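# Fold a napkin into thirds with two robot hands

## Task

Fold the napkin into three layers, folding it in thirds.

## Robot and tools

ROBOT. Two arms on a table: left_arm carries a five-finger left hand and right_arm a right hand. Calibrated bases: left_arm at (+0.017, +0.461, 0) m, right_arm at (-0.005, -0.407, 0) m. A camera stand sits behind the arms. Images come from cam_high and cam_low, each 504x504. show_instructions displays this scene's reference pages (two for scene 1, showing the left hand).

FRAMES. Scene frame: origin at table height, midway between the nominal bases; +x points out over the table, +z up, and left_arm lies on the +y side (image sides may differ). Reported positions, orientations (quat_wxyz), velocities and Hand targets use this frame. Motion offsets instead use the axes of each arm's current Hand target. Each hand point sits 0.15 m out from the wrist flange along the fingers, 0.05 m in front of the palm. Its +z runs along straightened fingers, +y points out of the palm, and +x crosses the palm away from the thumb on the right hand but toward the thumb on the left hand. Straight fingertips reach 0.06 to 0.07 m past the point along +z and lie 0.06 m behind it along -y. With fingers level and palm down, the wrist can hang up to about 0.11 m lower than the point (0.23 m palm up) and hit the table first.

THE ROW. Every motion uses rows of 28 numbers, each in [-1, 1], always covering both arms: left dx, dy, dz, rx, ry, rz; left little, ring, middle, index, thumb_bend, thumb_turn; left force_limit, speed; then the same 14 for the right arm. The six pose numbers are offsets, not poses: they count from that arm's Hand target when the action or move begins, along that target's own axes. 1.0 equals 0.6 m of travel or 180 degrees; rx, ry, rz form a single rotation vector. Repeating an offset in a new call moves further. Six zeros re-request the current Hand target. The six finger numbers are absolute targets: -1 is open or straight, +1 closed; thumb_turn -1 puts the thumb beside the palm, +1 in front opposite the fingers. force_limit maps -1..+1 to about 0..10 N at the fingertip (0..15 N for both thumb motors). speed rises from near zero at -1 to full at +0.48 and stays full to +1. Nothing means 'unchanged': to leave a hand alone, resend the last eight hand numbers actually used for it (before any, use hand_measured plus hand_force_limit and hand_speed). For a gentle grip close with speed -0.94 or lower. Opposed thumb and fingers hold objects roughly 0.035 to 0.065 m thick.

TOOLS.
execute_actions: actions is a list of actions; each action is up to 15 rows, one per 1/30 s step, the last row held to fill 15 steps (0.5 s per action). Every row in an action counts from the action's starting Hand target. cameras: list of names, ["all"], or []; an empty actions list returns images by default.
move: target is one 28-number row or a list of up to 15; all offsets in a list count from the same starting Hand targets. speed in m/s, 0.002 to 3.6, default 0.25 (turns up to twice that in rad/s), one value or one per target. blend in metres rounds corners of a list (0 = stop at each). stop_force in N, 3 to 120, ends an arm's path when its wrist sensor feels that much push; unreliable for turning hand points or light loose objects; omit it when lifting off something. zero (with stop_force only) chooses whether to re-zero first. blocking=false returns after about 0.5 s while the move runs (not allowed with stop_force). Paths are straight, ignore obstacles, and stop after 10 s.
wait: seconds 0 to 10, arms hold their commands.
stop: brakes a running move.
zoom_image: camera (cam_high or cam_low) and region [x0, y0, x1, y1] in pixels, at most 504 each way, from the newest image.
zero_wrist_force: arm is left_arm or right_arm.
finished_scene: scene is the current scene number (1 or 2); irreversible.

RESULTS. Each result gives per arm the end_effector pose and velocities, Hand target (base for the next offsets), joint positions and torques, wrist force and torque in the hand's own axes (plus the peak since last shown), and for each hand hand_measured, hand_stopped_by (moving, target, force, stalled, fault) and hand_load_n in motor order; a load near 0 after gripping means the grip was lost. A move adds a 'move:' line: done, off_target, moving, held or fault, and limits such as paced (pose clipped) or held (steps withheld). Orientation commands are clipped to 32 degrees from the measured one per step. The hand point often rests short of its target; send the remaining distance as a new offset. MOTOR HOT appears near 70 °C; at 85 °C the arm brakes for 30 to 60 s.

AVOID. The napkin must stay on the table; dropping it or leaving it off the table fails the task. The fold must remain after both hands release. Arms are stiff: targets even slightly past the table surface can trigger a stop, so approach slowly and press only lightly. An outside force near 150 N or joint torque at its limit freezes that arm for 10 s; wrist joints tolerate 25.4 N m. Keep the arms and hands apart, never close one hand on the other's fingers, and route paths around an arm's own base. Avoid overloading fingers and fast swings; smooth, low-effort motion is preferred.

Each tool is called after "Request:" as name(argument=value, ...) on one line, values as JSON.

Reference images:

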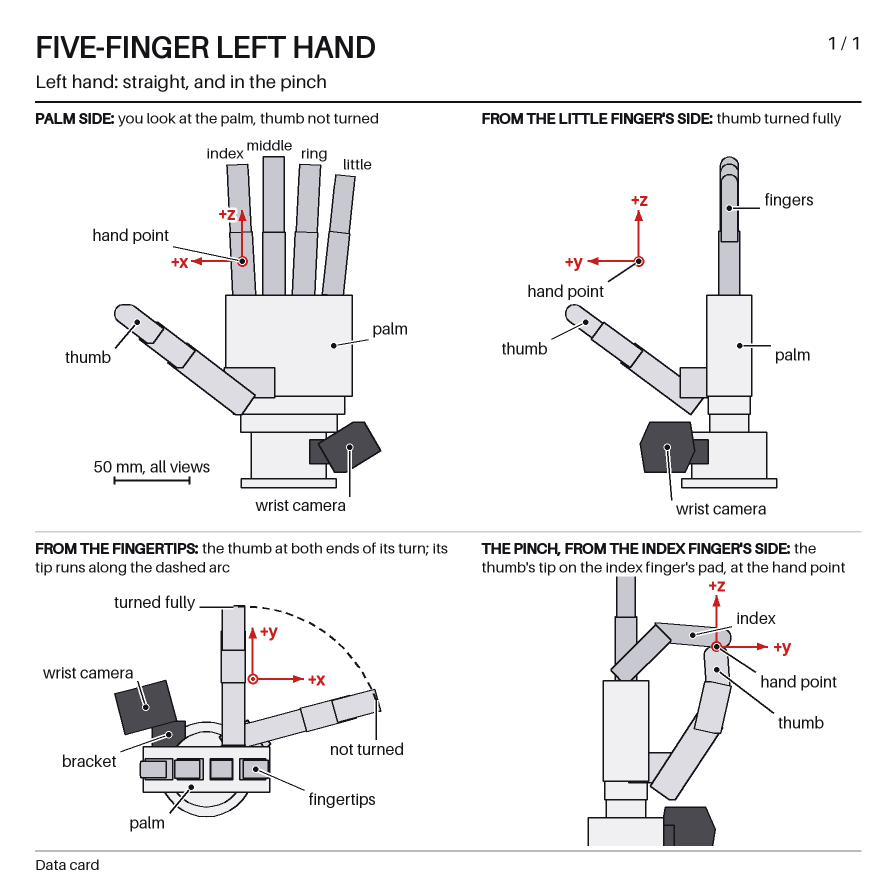

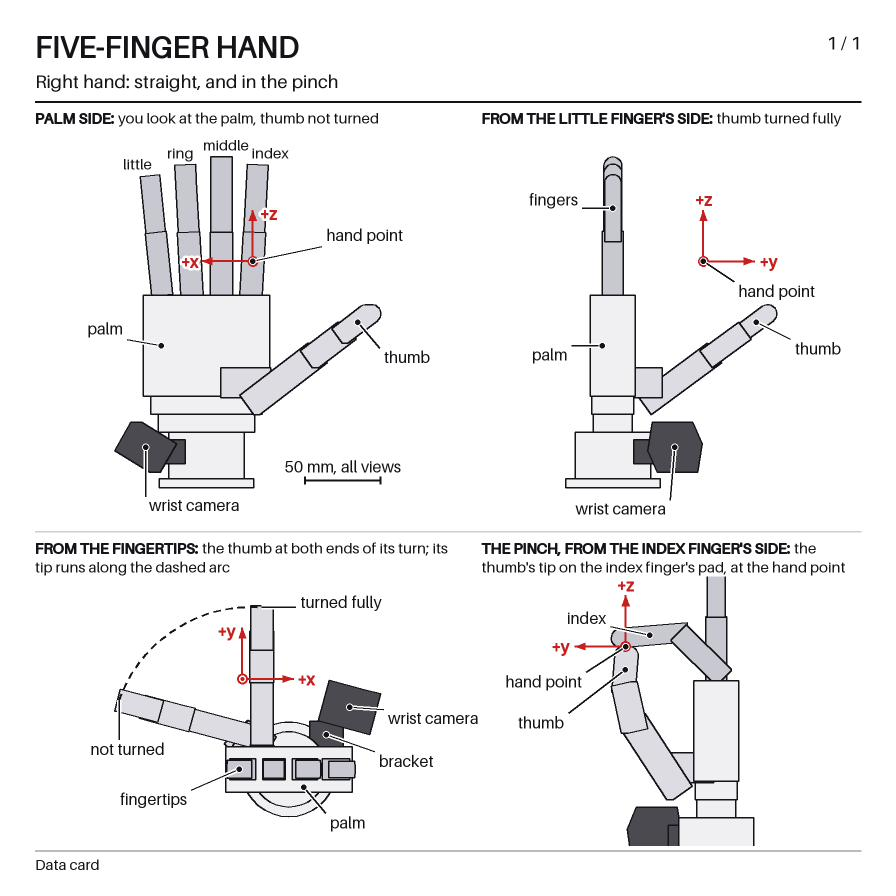

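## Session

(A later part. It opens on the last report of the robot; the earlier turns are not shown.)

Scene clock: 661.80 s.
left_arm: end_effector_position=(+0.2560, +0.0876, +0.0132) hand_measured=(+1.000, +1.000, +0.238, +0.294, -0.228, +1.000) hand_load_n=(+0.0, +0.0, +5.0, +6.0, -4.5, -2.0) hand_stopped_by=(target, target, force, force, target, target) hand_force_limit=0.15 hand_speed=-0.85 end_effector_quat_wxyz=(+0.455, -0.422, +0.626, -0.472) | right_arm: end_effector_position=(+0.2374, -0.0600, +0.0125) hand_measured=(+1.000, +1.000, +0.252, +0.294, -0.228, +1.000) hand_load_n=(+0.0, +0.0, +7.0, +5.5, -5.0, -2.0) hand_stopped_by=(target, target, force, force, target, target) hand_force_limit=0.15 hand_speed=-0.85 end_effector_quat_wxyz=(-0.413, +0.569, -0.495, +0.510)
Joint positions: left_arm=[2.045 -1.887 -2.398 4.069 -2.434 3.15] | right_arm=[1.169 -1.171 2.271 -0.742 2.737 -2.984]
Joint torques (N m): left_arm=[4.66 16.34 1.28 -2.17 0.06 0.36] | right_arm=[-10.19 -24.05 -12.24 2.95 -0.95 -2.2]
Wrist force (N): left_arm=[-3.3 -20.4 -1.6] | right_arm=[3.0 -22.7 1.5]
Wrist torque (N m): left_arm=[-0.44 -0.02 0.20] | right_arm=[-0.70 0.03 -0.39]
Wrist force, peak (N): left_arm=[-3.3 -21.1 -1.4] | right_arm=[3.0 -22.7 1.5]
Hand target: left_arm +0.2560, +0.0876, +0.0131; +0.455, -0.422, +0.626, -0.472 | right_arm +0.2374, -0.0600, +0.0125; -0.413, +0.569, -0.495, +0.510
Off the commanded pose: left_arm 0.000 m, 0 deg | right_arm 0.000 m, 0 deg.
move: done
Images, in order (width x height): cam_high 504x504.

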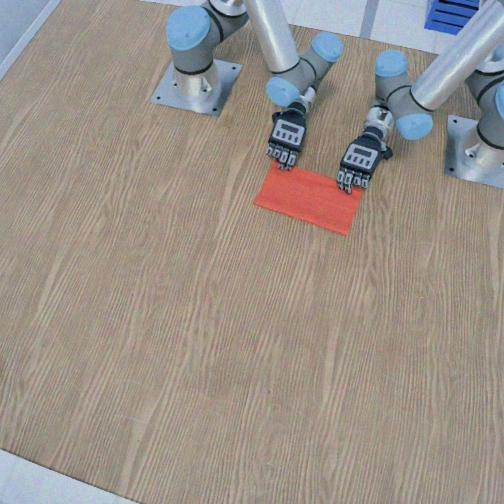

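Request:
move(target=[-0.0004,-0.0024,-0.0003,0,0,0,1,1,0.41,0.40,-0.2,1,0.2,-0.85,0.0004,-0.0024,-0.0003,0,0,0,1,1,0.41,0.40,-0.2,1,0.2,-0.85], speed=0.02)

Request:
move(target=[0,0,0,0,0,0,1,1,0.42,0.43,-0.15,1,0.3,-0.85,0,0,0,0,0,0,1,1,0.42,0.43,-0.15,1,0.3,-0.85], cameras=["cam_high"])

Request:
zoom_image(camera="cam_high", region=[240, 145, 370, 275])

Scene clock: 665.80 s.
left_arm: end_effector_position=(+0.2561, +0.0876, +0.0146) hand_measured=(+1.000, +1.000, +0.248, +0.294, -0.204, +1.000) hand_load_n=(+0.0, +0.0, +4.0, +6.0, +4.0, -1.0) hand_stopped_by=(target, target, force, force, target, target) hand_force_limit=0.20 hand_speed=-0.85 end_effector_quat_wxyz=(+0.455, -0.422, +0.626, -0.472) | right_arm: end_effector_position=(+0.2374, -0.0600, +0.0140) hand_measured=(+1.000, +1.000, +0.252, +0.294, -0.204, +1.000) hand_load_n=(+0.0, +0.0, +5.0, +6.0, +5.0, -0.5) hand_stopped_by=(target, target, force, force, target, target) hand_force_limit=0.20 hand_speed=-0.85 end_effector_quat_wxyz=(-0.413, +0.569, -0.495, +0.510)
Joint positions: left_arm=[2.045 -1.883 -2.397 4.064 -2.434 3.15] | right_arm=[1.169 -1.175 2.27 -0.738 2.737 -2.985]
Joint torques (N m): left_arm=[7.09 26.97 15.9 -1.37 1.84 0.67] | right_arm=[-11.62 -30.07 -21.48 2.17 -1.8 -2.29]
Wrist force (N): left_arm=[0.1 -2.6 -1.4] | right_arm=[1.0 -4.3 2.8]
Wrist torque (N m): left_arm=[-0.15 -0.10 -0.04] | right_arm=[-0.01 -0.02 -0.05]
Wrist force, peak (N): left_arm=[-3.5 -21.0 -1.5] | right_arm=[3.3 -22.7 1.5]
Hand target: left_arm +0.2561, +0.0876, +0.0146; +0.455, -0.422, +0.626, -0.472 | right_arm +0.2374, -0.0600, +0.0140; -0.413, +0.569, -0.495, +0.510
Off the commanded pose: left_arm 0.000 m, 0 deg | right_arm 0.000 m, 0 deg.
move: done

Scene clock: 666.30 s.
left_arm: end_effector_position=(+0.2561, +0.0876, +0.0146) hand_measured=(+1.000, +1.000, +0.260, +0.304, -0.184, +1.000) hand_load_n=(+0.0, +0.0, +9.5, +7.0, +10.5, -2.5) hand_stopped_by=(target, target, force, force, force, target) hand_force_limit=0.30 hand_speed=-0.85 end_effector_quat_wxyz=(+0.455, -0.422, +0.626, -0.472) | right_arm: end_effector_position=(+0.2374, -0.0600, +0.0140) hand_measured=(+1.000, +1.000, +0.262, +0.304, -0.190, +1.000) hand_load_n=(+0.0, +0.0, +10.0, +9.5, +10.0, -0.5) hand_stopped_by=(target, target, force, force, force, target) hand_force_limit=0.30 hand_speed=-0.85 end_effector_quat_wxyz=(-0.413, +0.569, -0.495, +0.510)
Joint positions: left_arm=[2.045 -1.883 -2.397 4.064 -2.434 3.15] | right_arm=[1.169 -1.175 2.27 -0.738 2.737 -2.985]
Joint torques (N m): left_arm=[7.29 18.37 15.69 2.23 1.71 0.93] | right_arm=[-10.98 -22.62 -21.43 -0.85 -1.67 -1.49]
Wrist force (N): left_arm=[-0.1 -2.7 -1.6] | right_arm=[1.0 -4.1 2.5]
Wrist torque (N m): left_arm=[-0.16 -0.09 -0.05] | right_arm=[0.03 0.00 -0.04]
Wrist force, peak (N): left_arm=[0.0 -2.9 -1.5] | right_arm=[1.1 -4.4 2.9]
Hand target: left_arm +0.2561, +0.0876, +0.0146; +0.455, -0.422, +0.626, -0.472 | right_arm +0.2374, -0.0600, +0.0140; -0.413, +0.569, -0.495, +0.510
Off the commanded pose: left_arm 0.000 m, 0 deg | right_arm 0.000 m, 0 deg.
move: done
Images, in order (width x height): cam_high 504x504.

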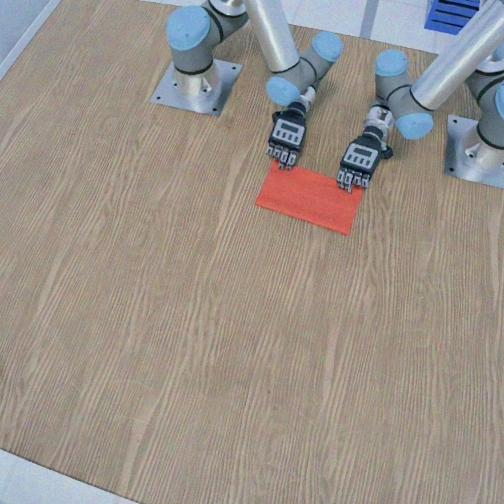

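Scaled by 3.877 from the camera's 504x504 image, which has a finer 720x720 frame.

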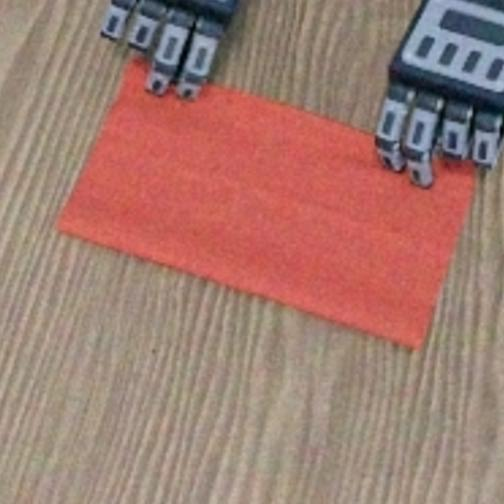

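Request:
move(target=[[-0.0110,-0.0512,0.0127,0,0,0,1,1,0.42,0.43,-0.15,1,0.3,-0.85,0.0106,-0.0513,0.0127,0,0,0,1,1,0.42,0.43,-0.15,1,0.3,-0.85],[-0.0197,-0.0840,0.0382,0,0,0,1,1,0.42,0.43,-0.15,1,0.3,-0.85,0.0188,-0.0842,0.0383,0,0,0,1,1,0.42,0.43,-0.15,1,0.3,-0.85]], speed=0.03, blend=0.005, cameras=["all"])

Request:
zoom_image(camera="cam_high", region=[240, 145, 370, 275])

Request:
zoom_image(camera="cam_low", region=[200, 210, 320, 270])

Scene clock: 682.10 s.
left_arm: end_effector_position=(+0.2860, +0.0842, +0.0627) hand_measured=(+1.000, +1.000, +0.260, +0.304, -0.184, +1.000) hand_load_n=(+0.0, +0.0, +10.0, +7.0, +10.5, -2.5) hand_stopped_by=(target, target, force, force, force, target) hand_force_limit=0.30 hand_speed=-0.85 end_effector_quat_wxyz=(+0.455, -0.422, +0.626, -0.472) end_effector_velocity=(+0.000, +0.000, +0.000) end_effector_angular_velocity=(-0.002, -0.002, +0.002) | right_arm: end_effector_position=(+0.2673, -0.0634, +0.0621) hand_measured=(+1.000, +1.000, +0.262, +0.304, -0.190, +1.000) hand_load_n=(+0.0, +0.5, +10.0, +9.5, +10.0, -0.5) hand_stopped_by=(target, target, force, force, force, target) hand_force_limit=0.30 hand_speed=-0.85 end_effector_quat_wxyz=(-0.413, +0.569, -0.495, +0.510) end_effector_velocity=(-0.001, -0.001, -0.001) end_effector_angular_velocity=(-0.002, +0.000, -0.002)
Joint positions: left_arm=[2.132 -1.748 -2.355 3.906 -2.348 3.176] | right_arm=[1.077 -1.318 2.264 -0.65 2.65 -3.053]
Joint velocities: left_arm=[-0.002 -0.002 -0.001 0.005 -0.004 0] | right_arm=[0.003 0.003 0 0.001 0.005 0.002]
Joint torques (N m): left_arm=[-11.11 10.45 7.72 3.59 -3.18 -0.06] | right_arm=[12.11 -16.59 -19.74 -1.4 2.59 2.06]
Wrist force (N): left_arm=[-0.1 -2.5 -1.6] | right_arm=[0.7 -4.1 2.3]
Wrist torque (N m): left_arm=[-0.14 -0.08 -0.07] | right_arm=[-0.02 0.04 0.03]
Wrist force, peak (N): left_arm=[0.0 -3.1 -1.7] | right_arm=[1.0 -4.6 2.8]
Hand target: left_arm +0.2859, +0.0843, +0.0626; +0.455, -0.422, +0.626, -0.472 | right_arm +0.2672, -0.0634, +0.0620; -0.413, +0.569, -0.495, +0.510
Off the commanded pose: left_arm 0.000 m, 0 deg | right_arm 0.000 m, 0 deg.
move: done

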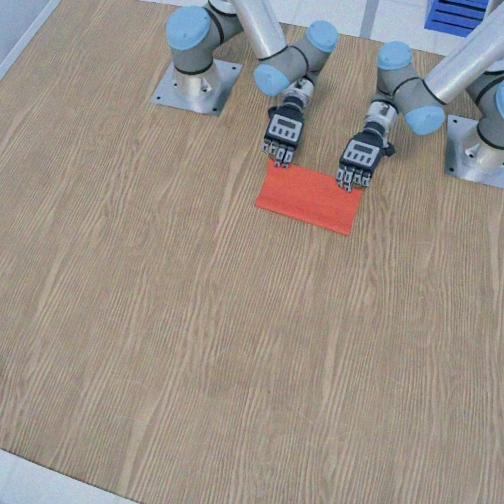

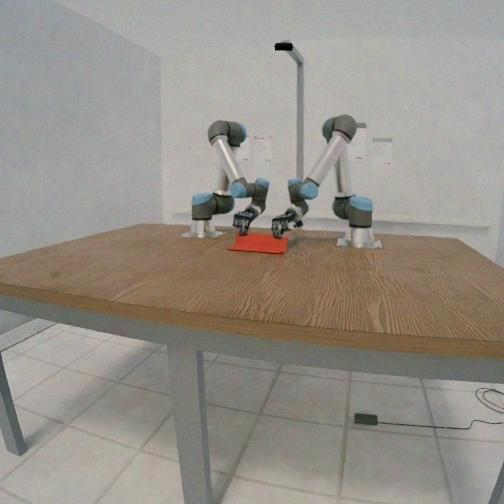

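Scaled by 3.877 from the camera's 504x504 image, which has a finer 720x720 frame.

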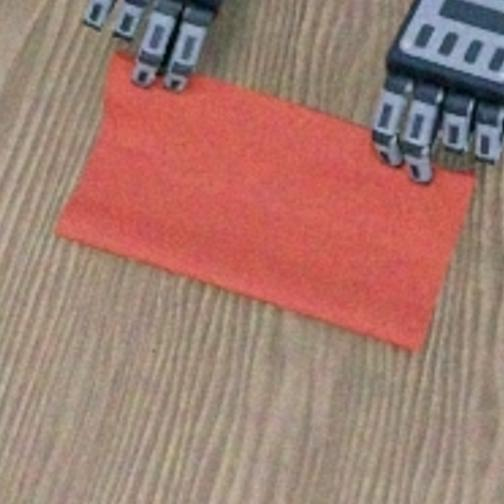

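Scaled by 4.200 from the camera's 504x504 image, which has a finer 720x720 frame.

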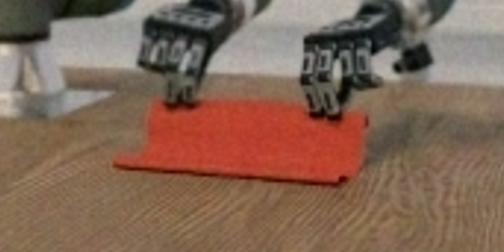

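Request:
move(target=[[-0.0079,-0.0080,0.0657,0,0,0,1,1,0.42,0.43,-0.15,1,0.3,-0.85,0.0067,-0.0082,0.0658,0,0,0,1,1,0.42,0.43,-0.15,1,0.3,-0.85],[-0.0084,0.0075,0.1013,0,0,0,1,1,0.42,0.43,-0.15,1,0.3,-0.85,0.0067,0.0072,0.1015,0,0,0,1,1,0.42,0.43,-0.15,1,0.3,-0.85]], speed=0.03, blend=0.005, cameras=["all"])

Request:
zoom_image(camera="cam_high", region=[240, 145, 370, 275])

Request:
zoom_image(camera="cam_low", region=[200, 210, 320, 270])

Scene clock: 690.60 s.
left_arm: end_effector_position=(+0.3457, +0.0774, +0.0506) hand_measured=(+1.000, +1.000, +0.260, +0.304, -0.184, +1.000) hand_load_n=(+0.0, +0.0, +10.5, +7.0, +10.5, -2.5) hand_stopped_by=(target, target, force, force, force, target) hand_force_limit=0.30 hand_speed=-0.85 end_effector_quat_wxyz=(+0.455, -0.422, +0.626, -0.472) | right_arm: end_effector_position=(+0.3269, -0.0703, +0.0500) hand_measured=(+1.000, +1.000, +0.262, +0.304, -0.190, +1.000) hand_load_n=(+0.5, +0.0, +9.5, +9.5, +10.0, -0.5) hand_stopped_by=(target, target, force, force, force, target) hand_force_limit=0.30 hand_speed=-0.85 end_effector_quat_wxyz=(-0.413, +0.569, -0.495, +0.510) end_effector_velocity=(-0.001, -0.001, +0.000) end_effector_angular_velocity=(-0.003, +0.002, -0.002)
Joint positions: left_arm=[2.282 -1.815 -2.314 3.956 -2.201 3.212] | right_arm=[0.904 -1.295 2.276 -0.753 2.483 -3.135]
Joint velocities: left_arm=[within noise] | right_arm=[0.002 -0.002 0.001 0.005 0.004 0]
Joint torques (N m): left_arm=[-10.54 31.12 7.65 -2.12 -3.09 0.89] | right_arm=[10.82 -32.34 0.37 1.92 2.77 0.44]
Wrist force (N): left_arm=[-0.1 -2.8 -1.6] | right_arm=[0.7 -3.7 2.3]
Wrist torque (N m): left_arm=[-0.19 -0.08 -0.06] | right_arm=[0.07 0.08 0.07]
Wrist force, peak (N): left_arm=[0.0 -3.2 -1.5] | right_arm=[1.0 -4.2 3.0]
Hand target: left_arm +0.3455, +0.0775, +0.0506; +0.455, -0.422, +0.626, -0.472 | right_arm +0.3268, -0.0703, +0.0501; -0.413, +0.569, -0.495, +0.510
Off the commanded pose: left_arm 0.000 m, 0 deg | right_arm 0.000 m, 0 deg.
move: done

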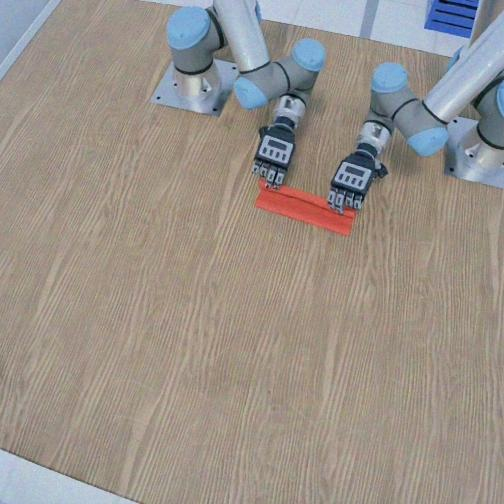

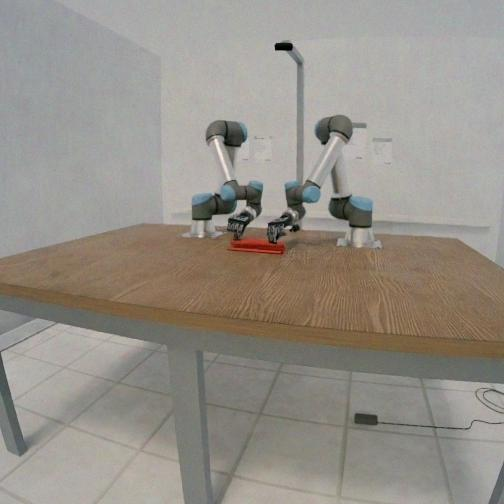

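Scaled by 3.877 from the camera's 504x504 image, which has a finer 720x720 frame.

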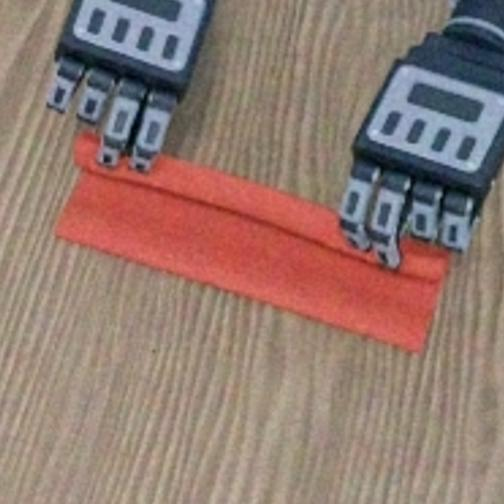

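Scaled by 4.200 from the camera's 504x504 image, which has a finer 720x720 frame.

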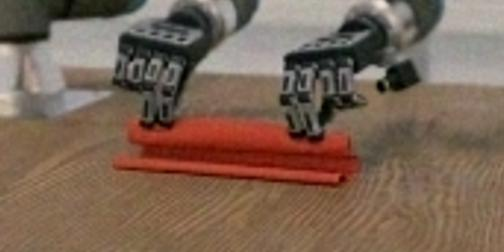

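Request:
zoom_image(camera="cam_low", region=[222, 225, 262, 260])

Request:
zoom_image(camera="cam_low", region=[262, 225, 302, 260])

Request:
zoom_image(camera="cam_high", region=[250, 170, 300, 220])

Request:
zoom_image(camera="cam_high", region=[315, 190, 365, 240])

Scaled by 12.600 from the camera's 504x504 image, which has a finer 720x720 frame.

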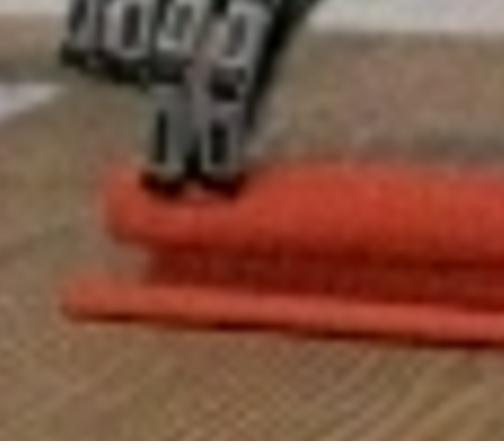

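Scaled by 12.600 from the camera's 504x504 image, which has a finer 720x720 frame.

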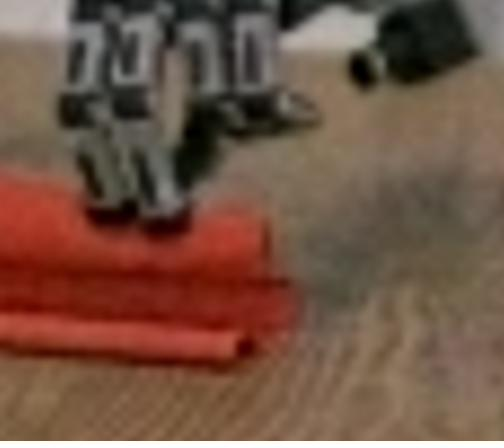

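Scaled by 10.080 from the camera's 504x504 image, which has a finer 720x720 frame.

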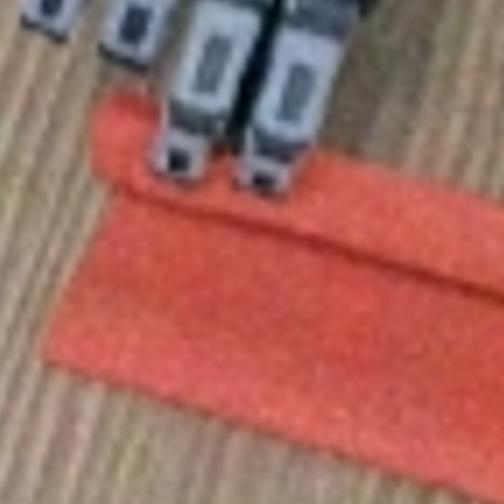

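Scaled by 10.080 from the camera's 504x504 image, which has a finer 720x720 frame.

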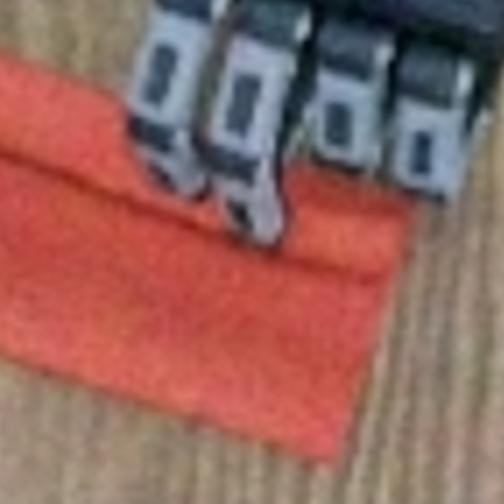

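Request:
move(target=[-0.0029,-0.0163,-0.0023,-0.1915,0.034,0,1,1,0.42,0.43,-0.15,1,0.3,-0.85,0.0029,-0.0163,-0.0023,-0.1915,-0.034,0,1,1,0.42,0.43,-0.15,1,0.3,-0.85], speed=0.15, cameras=["all"])

Request:
zoom_image(camera="cam_high", region=[240, 145, 370, 275])

Request:
zoom_image(camera="cam_low", region=[210, 210, 310, 270])

Scene clock: 747.20 s.
left_arm: end_effector_position=(+0.3456, +0.0775, +0.0606) hand_measured=(+1.000, +1.000, +0.260, +0.304, -0.184, +1.000) hand_load_n=(+0.0, +0.0, +10.0, +7.0, +10.5, -2.5) hand_stopped_by=(target, target, force, force, force, target) hand_force_limit=0.30 hand_speed=-0.85 end_effector_quat_wxyz=(+0.276, -0.513, +0.760, -0.287) | right_arm: end_effector_position=(+0.3269, -0.0703, +0.0601) hand_measured=(+1.000, +1.000, +0.262, +0.304, -0.190, +1.000) hand_load_n=(-0.5, +0.0, +9.5, +9.5, +10.0, -0.5) hand_stopped_by=(target, target, force, force, force, target) hand_force_limit=0.30 hand_speed=-0.85 end_effector_quat_wxyz=(-0.252, +0.692, -0.602, +0.310)
Joint positions: left_arm=[2.441 -1.846 -1.905 2.94 -1.913 2.976] | right_arm=[0.684 -1.306 1.938 0.252 2.064 -2.791]
Joint torques (N m): left_arm=[-11.23 37.43 13.63 -0.54 -2.51 1.58] | right_arm=[11.77 -36.36 -3.25 0.49 2.04 -2.31]
Wrist force (N): left_arm=[-0.5 -2.6 -0.9] | right_arm=[1.2 -3.1 1.4]
Wrist torque (N m): left_arm=[-0.18 0.04 0.08] | right_arm=[0.05 -0.06 0.00]
Wrist force, peak (N): left_arm=[-0.3 -3.1 -1.8] | right_arm=[1.1 -4.1 3.0]
Hand target: left_arm +0.3455, +0.0775, +0.0606; +0.276, -0.513, +0.760, -0.287 | right_arm +0.3268, -0.0703, +0.0601; -0.252, +0.692, -0.602, +0.310
Off the commanded pose: left_arm 0.000 m, 0 deg | right_arm 0.000 m, 0 deg.
move: done

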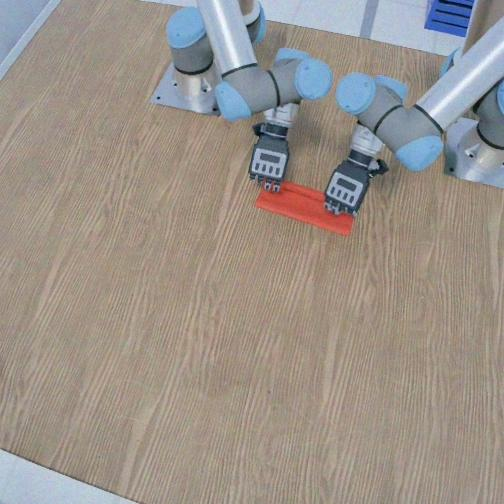

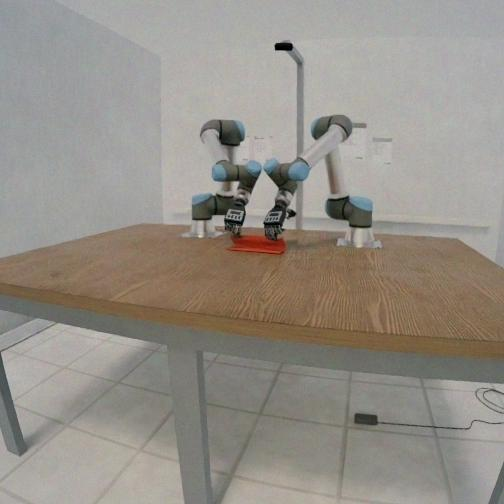

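Scaled by 3.877 from the camera's 504x504 image, which has a finer 720x720 frame.

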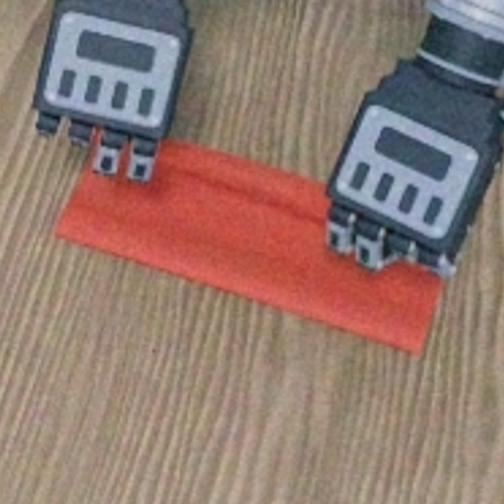

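Scaled by 5.040 from the camera's 504x504 image, which has a finer 720x720 frame.

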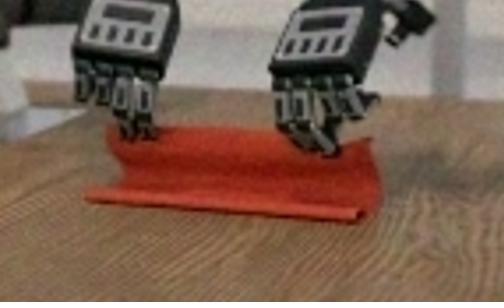

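Request:
move(target=[-0.0014,0.0107,0.0550,-0.0821,0.0145,0,1,1,0.42,0.43,-0.15,1,0.3,-0.85,0.0008,0.0105,0.0550,-0.0821,-0.0145,0,1,1,0.42,0.43,-0.15,1,0.3,-0.85], speed=0.04, cameras=["all"])

Request:
zoom_image(camera="cam_high", region=[240, 145, 370, 275])

Request:
zoom_image(camera="cam_low", region=[210, 210, 310, 270])

Scene clock: 760.33 s.
left_arm: end_effector_position=(+0.3654, +0.0752, +0.0335) hand_measured=(+1.000, +1.000, +0.260, +0.304, -0.184, +1.000) hand_load_n=(+0.0, +0.0, +10.0, +7.0, +10.5, -2.5) hand_stopped_by=(target, target, force, force, force, target) hand_force_limit=0.30 hand_speed=-0.85 end_effector_quat_wxyz=(+0.191, -0.538, +0.797, -0.198) end_effector_velocity=(+0.001, +0.000, +0.000) end_effector_angular_velocity=(-0.002, -0.006, +0.001) | right_arm: end_effector_position=(+0.3468, -0.0726, +0.0332) hand_measured=(+1.000, +1.000, +0.262, +0.304, -0.190, +1.000) hand_load_n=(+0.0, +0.0, +9.5, +9.5, +10.0, +0.0) hand_stopped_by=(target, target, force, force, force, target) hand_force_limit=0.30 hand_speed=-0.85 end_effector_quat_wxyz=(-0.174, +0.725, -0.631, +0.214) end_effector_velocity=(+0.000, +0.000, +0.000) end_effector_angular_velocity=(+0.000, -0.005, +0.000)
Joint positions: left_arm=[2.532 -2.02 -1.704 2.676 -1.771 2.983] | right_arm=[0.551 -1.169 1.789 0.466 1.861 -2.817]
Joint velocities: left_arm=[0 0.002 -0.002 0.006 -0.002 0] | right_arm=[0.002 -0.001 0.002 -0.005 0.003 0]
Joint torques (N m): left_arm=[-8.95 43.75 7.93 1.5 -2.59 1.77] | right_arm=[10.26 -41.81 -3.03 -1.03 2.68 -0.73]
Wrist force (N): left_arm=[-0.8 -2.2 -0.4] | right_arm=[0.7 -2.4 0.8]
Wrist torque (N m): left_arm=[-0.18 0.10 -0.11] | right_arm=[0.07 -0.02 0.06]
Wrist force, peak (N): left_arm=[-0.6 -2.8 -1.0] | right_arm=[1.0 -3.4 1.5]
Hand target: left_arm +0.3654, +0.0752, +0.0336; +0.191, -0.537, +0.797, -0.199 | right_arm +0.3467, -0.0726, +0.0332; -0.174, +0.725, -0.631, +0.214
Off the commanded pose: left_arm 0.000 m, 0 deg | right_arm 0.000 m, 0 deg.
move: done

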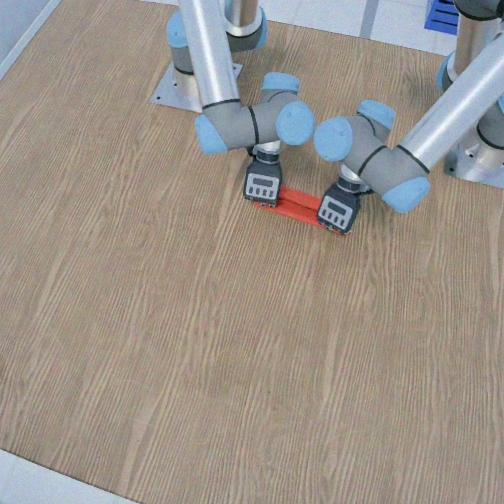

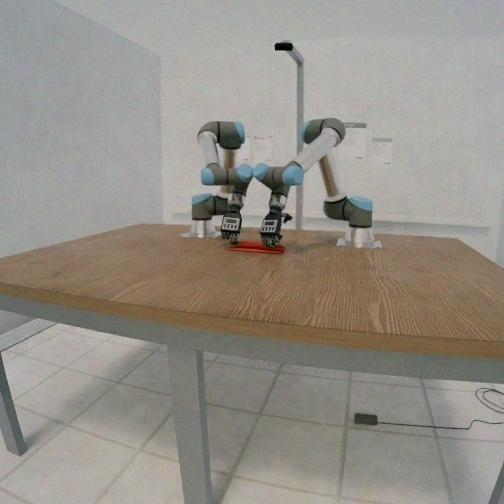

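Scaled by 3.877 from the camera's 504x504 image, which has a finer 720x720 frame.

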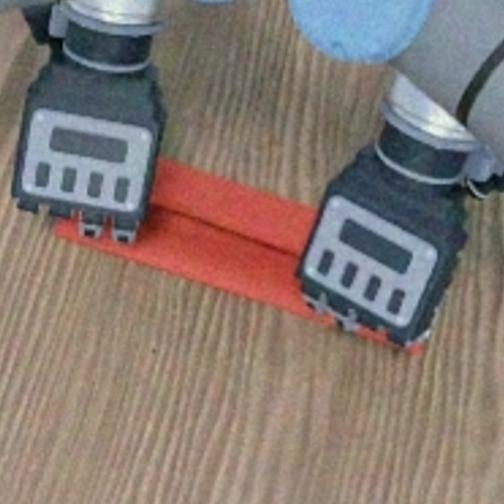

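Scaled by 5.040 from the camera's 504x504 image, which has a finer 720x720 frame.

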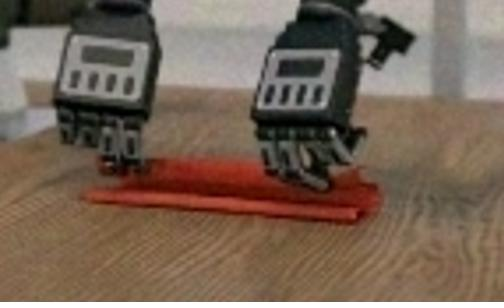

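Request:
zoom_image(camera="cam_high", region=[275, 180, 325, 230])

Request:
zoom_image(camera="cam_low", region=[225, 232, 260, 260])

Request:
zoom_image(camera="cam_low", region=[255, 232, 290, 260])

Scaled by 10.080 from the camera's 504x504 image, which has a finer 720x720 frame.

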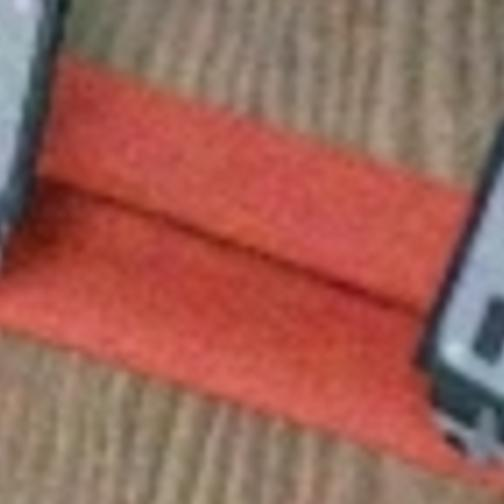

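Scaled by 14.400 from the camera's 504x504 image, which has a finer 720x720 frame.

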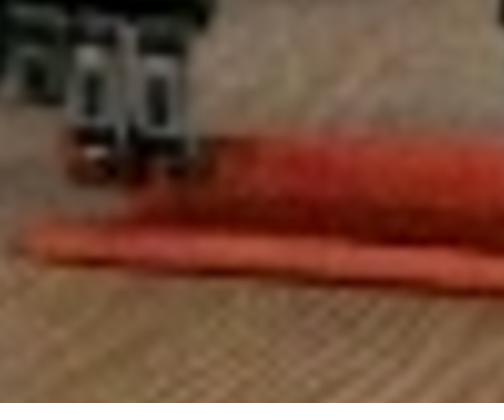

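Scaled by 14.400 from the camera's 504x504 image, which has a finer 720x720 frame.

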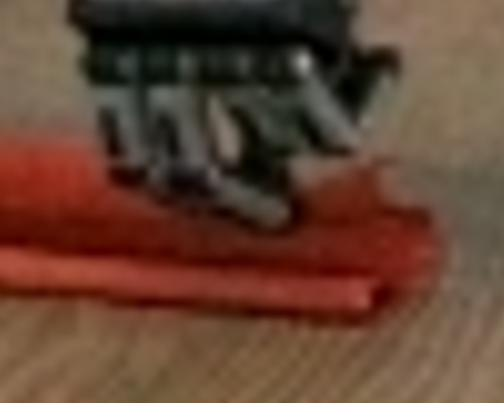

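Request:
move(target=[0,0,0,0,0,0,1,1,0.1,0.1,-0.25,1,0.3,-0.8,0,0,0,0,0,0,1,1,0.1,0.1,-0.25,1,0.3,-0.8], cameras=["all"])

Request:
zoom_image(camera="cam_high", region=[275, 180, 325, 230])

Request:
zoom_image(camera="cam_low", region=[210, 210, 310, 270])

Scene clock: 776.47 s.
left_arm: end_effector_position=(+0.3654, +0.0752, +0.0336) hand_measured=(+1.000, +1.000, +0.100, +0.100, -0.250, +1.000) hand_load_n=(+0.0, +0.0, +0.0, +0.0, +0.0, +0.0) hand_stopped_by=(target, target, target, target, target, target) hand_force_limit=0.30 hand_speed=-0.80 end_effector_quat_wxyz=(+0.191, -0.537, +0.797, -0.199) | right_arm: end_effector_position=(+0.3467, -0.0726, +0.0332) hand_measured=(+1.000, +1.000, +0.100, +0.100, -0.250, +1.000) hand_load_n=(+0.0, +0.0, +0.0, +0.0, +0.0, +0.0) hand_stopped_by=(target, target, target, target, target, target) hand_force_limit=0.30 hand_speed=-0.80 end_effector_quat_wxyz=(-0.174, +0.725, -0.631, +0.214)
Joint positions: left_arm=[2.532 -2.019 -1.704 2.677 -1.771 2.982] | right_arm=[0.551 -1.169 1.789 0.466 1.861 -2.817]
Joint torques (N m): left_arm=[-12.16 42.42 9.06 0.97 -2.36 -0.23] | right_arm=[11.83 -42.52 -4.18 -1.3 2.56 1.95]
Wrist force (N): left_arm=[-1.0 -2.0 -0.4] | right_arm=[0.7 -2.6 0.7]
Wrist torque (N m): left_arm=[-0.16 0.10 -0.12] | right_arm=[0.03 0.03 0.03]
Wrist force, peak (N): left_arm=[-1.2 -2.4 -0.8] | right_arm=[0.4 -2.9 0.6]
Hand target: left_arm +0.3654, +0.0752, +0.0336; +0.191, -0.537, +0.797, -0.199 | right_arm +0.3467, -0.0726, +0.0332; -0.174, +0.725, -0.631, +0.214
Off the commanded pose: left_arm 0.000 m, 0 deg | right_arm 0.000 m, 0 deg.
move: done

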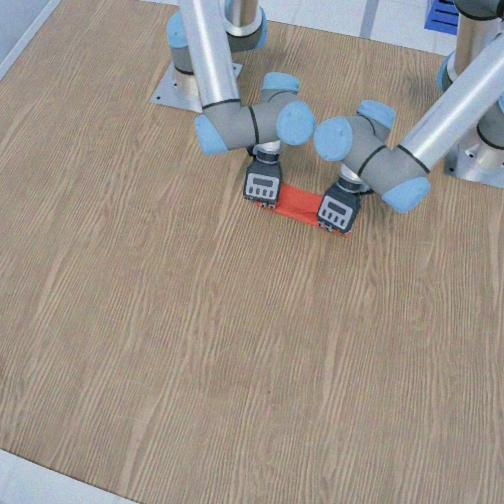

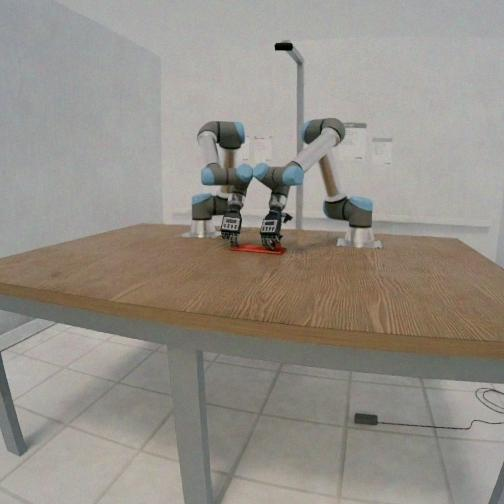

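Scaled by 10.080 from the camera's 504x504 image, which has a finer 720x720 frame.

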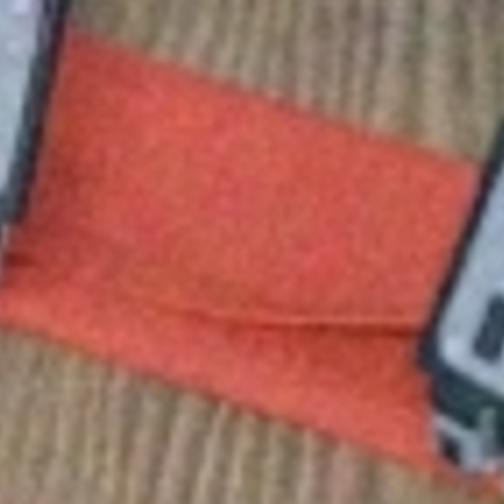

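Scaled by 5.040 from the camera's 504x504 image, which has a finer 720x720 frame.

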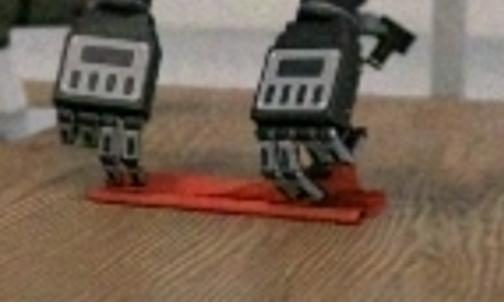

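Request:
move(target=[-0.0077,-0.0435,-0.0706,0,0,0,1,1,0.1,0.1,-0.25,1,0.3,-0.8,0.0077,-0.0435,-0.0706,0,0,0,1,1,0.1,0.1,-0.25,1,0.3,-0.8], speed=0.03, cameras=["cam_high"])

Request:
zoom_image(camera="cam_high", region=[240, 145, 370, 275])

Scene clock: 781.97 s.
left_arm: end_effector_position=(+0.3655, +0.0753, +0.0837) hand_measured=(+1.000, +1.000, +0.100, +0.100, -0.250, +1.000) hand_load_n=(+0.0, +0.0, +0.0, +0.0, +0.0, +0.0) hand_stopped_by=(target, target, target, target, target, target) hand_force_limit=0.30 hand_speed=-0.80 end_effector_quat_wxyz=(+0.191, -0.537, +0.797, -0.199) end_effector_velocity=(+0.001, +0.000, -0.001) end_effector_angular_velocity=(-0.001, -0.003, -0.001) | right_arm: end_effector_position=(+0.3468, -0.0726, +0.0833) hand_measured=(+1.000, +1.000, +0.100, +0.100, -0.250, +1.000) hand_load_n=(+0.0, +0.0, +0.0, +0.0, +0.0, +0.0) hand_stopped_by=(target, target, target, target, target, target) hand_force_limit=0.30 hand_speed=-0.80 end_effector_quat_wxyz=(-0.174, +0.725, -0.631, +0.214) end_effector_velocity=(+0.001, +0.001, -0.001) end_effector_angular_velocity=(+0.002, -0.003, +0.001)
Joint positions: left_arm=[2.532 -1.96 -1.646 2.559 -1.771 2.983] | right_arm=[0.551 -1.233 1.731 0.587 1.861 -2.817]
Joint velocities: left_arm=[0 -0.001 -0.001 0.005 0 0.001] | right_arm=[0 0.001 0.001 -0.006 -0.001 0]
Joint torques (N m): left_arm=[9.01 22.89 10.54 1.54 1.78 2.62] | right_arm=[-10.73 -25.44 -5.07 -1.06 -1.31 -2.27]
Wrist force (N): left_arm=[-0.7 -2.3 -0.5] | right_arm=[0.8 -2.5 1.0]
Wrist torque (N m): left_arm=[-0.18 0.04 -0.08] | right_arm=[0.04 -0.03 0.06]
Wrist force, peak (N): left_arm=[-0.9 -2.6 -0.7] | right_arm=[1.1 -2.7 1.0]
Hand target: left_arm +0.3655, +0.0753, +0.0835; +0.191, -0.537, +0.797, -0.199 | right_arm +0.3467, -0.0726, +0.0831; -0.174, +0.725, -0.631, +0.214
Off the commanded pose: left_arm 0.000 m, 0 deg | right_arm 0.000 m, 0 deg.
move: done
Images, in order (width x height): cam_high 504x504.

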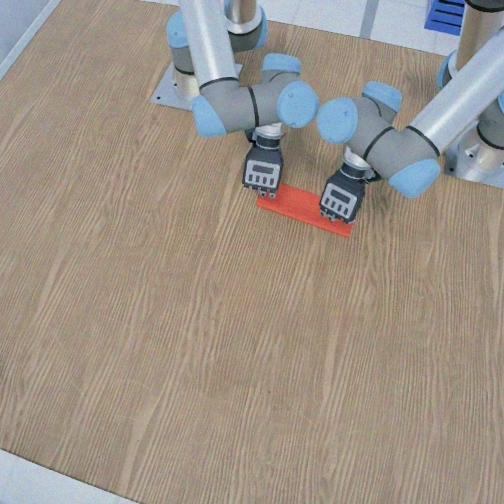

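Scaled by 3.877 from the camera's 504x504 image, which has a finer 720x720 frame.

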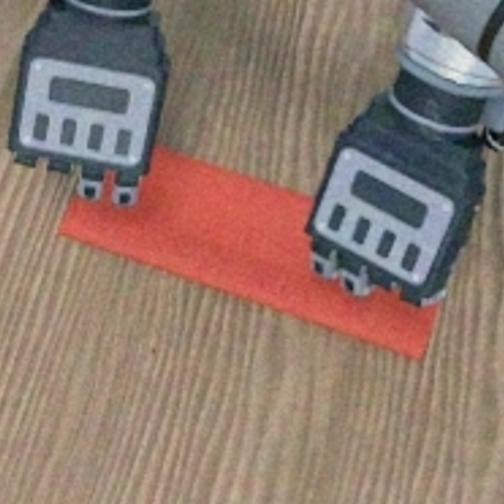

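Request:
move(target=[[-0.0061,-0.0348,-0.0565,0,0,0,1,1,0.1,0.1,-0.25,1,0.3,-0.8,0.0061,-0.0348,-0.0565,0,0,0,1,1,0.1,0.1,-0.25,1,0.3,-0.8],[0.0233,0.1322,-0.1625,0.2736,-0.0483,0,1,1,0.1,0.1,-0.25,1,0.3,-0.8,-0.0233,0.1322,-0.1625,0.2736,0.0483,0,1,1,0.1,0.1,-0.25,1,0.3,-0.8]], speed=0.15, cameras=["all"])

Request:
zoom_image(camera="cam_high", region=[240, 145, 370, 275])

Request:
zoom_image(camera="cam_low", region=[210, 210, 310, 270])

Scene clock: 790.23 s.
left_arm: end_effector_position=(+0.2481, +0.1003, +0.1236) hand_measured=(+1.000, +1.000, +0.100, +0.100, -0.250, +1.000) hand_load_n=(+0.0, +0.0, +0.0, +0.0, +0.0, +0.0) hand_stopped_by=(target, target, target, target, target, target) hand_force_limit=0.30 hand_speed=-0.80 end_effector_quat_wxyz=(+0.455, -0.422, +0.626, -0.472) | right_arm: end_effector_position=(+0.2267, -0.0685, +0.1229) hand_measured=(+1.000, +1.000, +0.100, +0.100, -0.250, +1.000) hand_load_n=(+0.0, +0.0, +0.0, +0.0, +0.0, +0.0) hand_stopped_by=(target, target, target, target, target, target) hand_force_limit=0.30 hand_speed=-0.80 end_effector_quat_wxyz=(-0.413, +0.569, -0.495, +0.510)
Joint positions: left_arm=[2.042 -1.556 -2.337 3.675 -2.437 3.149] | right_arm=[1.189 -1.449 2.209 -0.384 2.756 -2.965]
Joint torques (N m): left_arm=[6.73 5.76 18.07 1.46 0.72 -1.47] | right_arm=[-8.4 -28.76 -27.12 0.31 0.87 1.23]
Wrist force (N): left_arm=[-0.2 -2.8 -1.8] | right_arm=[1.2 -3.7 2.9]
Wrist torque (N m): left_arm=[-0.19 -0.11 0.14] | right_arm=[0.00 -0.03 0.01]
Wrist force, peak (N): left_arm=[-0.5 -3.1 -1.5] | right_arm=[1.3 -3.8 3.3]
Hand target: left_arm +0.2482, +0.1003, +0.1236; +0.455, -0.422, +0.626, -0.472 | right_arm +0.2268, -0.0684, +0.1230; -0.413, +0.569, -0.495, +0.510
Off the commanded pose: left_arm 0.000 m, 0 deg | right_arm 0.000 m, 0 deg.
move: done

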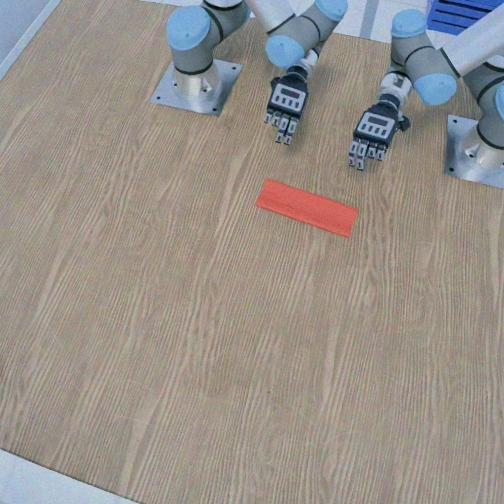

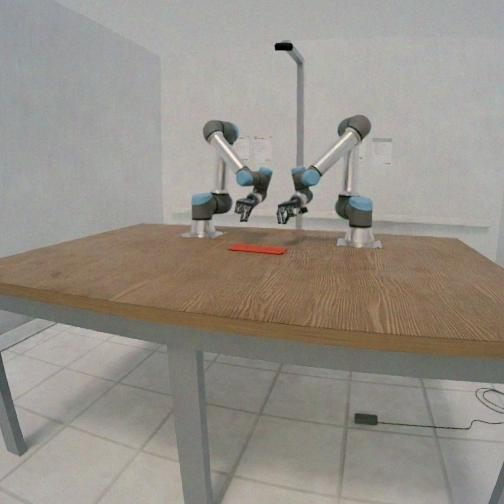

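Scaled by 3.877 from the camera's 504x504 image, which has a finer 720x720 frame.

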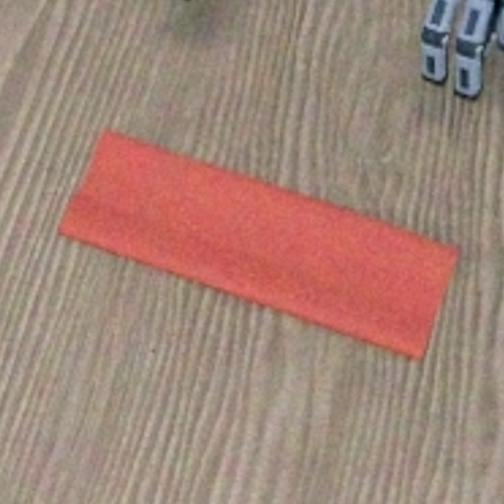

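Scaled by 5.040 from the camera's 504x504 image, which has a finer 720x720 frame.

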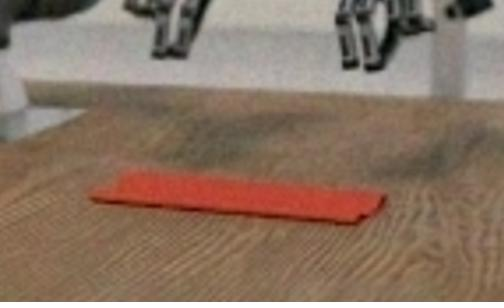

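Request:
zoom_image(camera="cam_high", region=[250, 175, 300, 225])

Request:
zoom_image(camera="cam_high", region=[315, 195, 365, 245])

Request:
zoom_image(camera="cam_low", region=[225, 235, 257, 260])

Request:
zoom_image(camera="cam_low", region=[257, 235, 289, 260])

Scaled by 10.080 from the camera's 504x504 image, which has a finer 720x720 frame.

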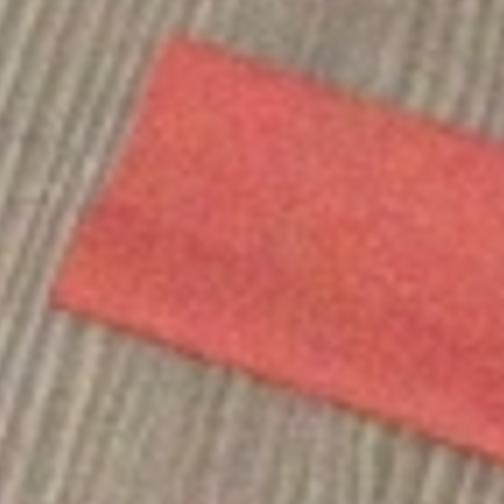

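Scaled by 10.080 from the camera's 504x504 image, which has a finer 720x720 frame.

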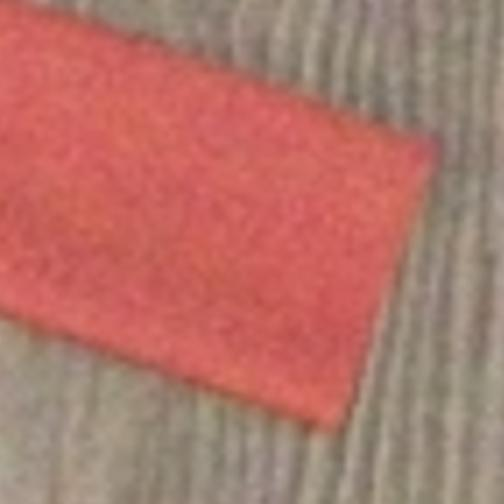

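Scaled by 15.750 from the camera's 504x504 image, which has a finer 720x720 frame.

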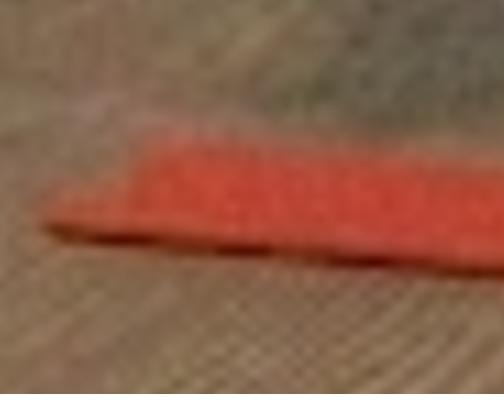

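Scaled by 15.750 from the camera's 504x504 image, which has a finer 720x720 frame.

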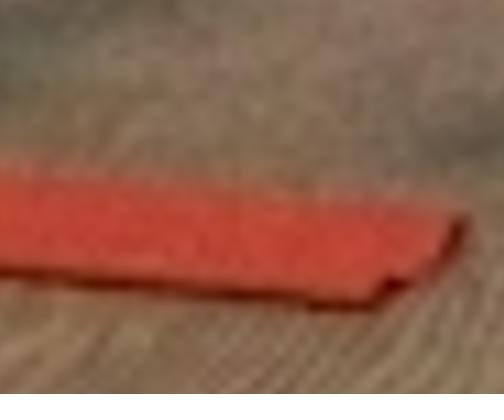

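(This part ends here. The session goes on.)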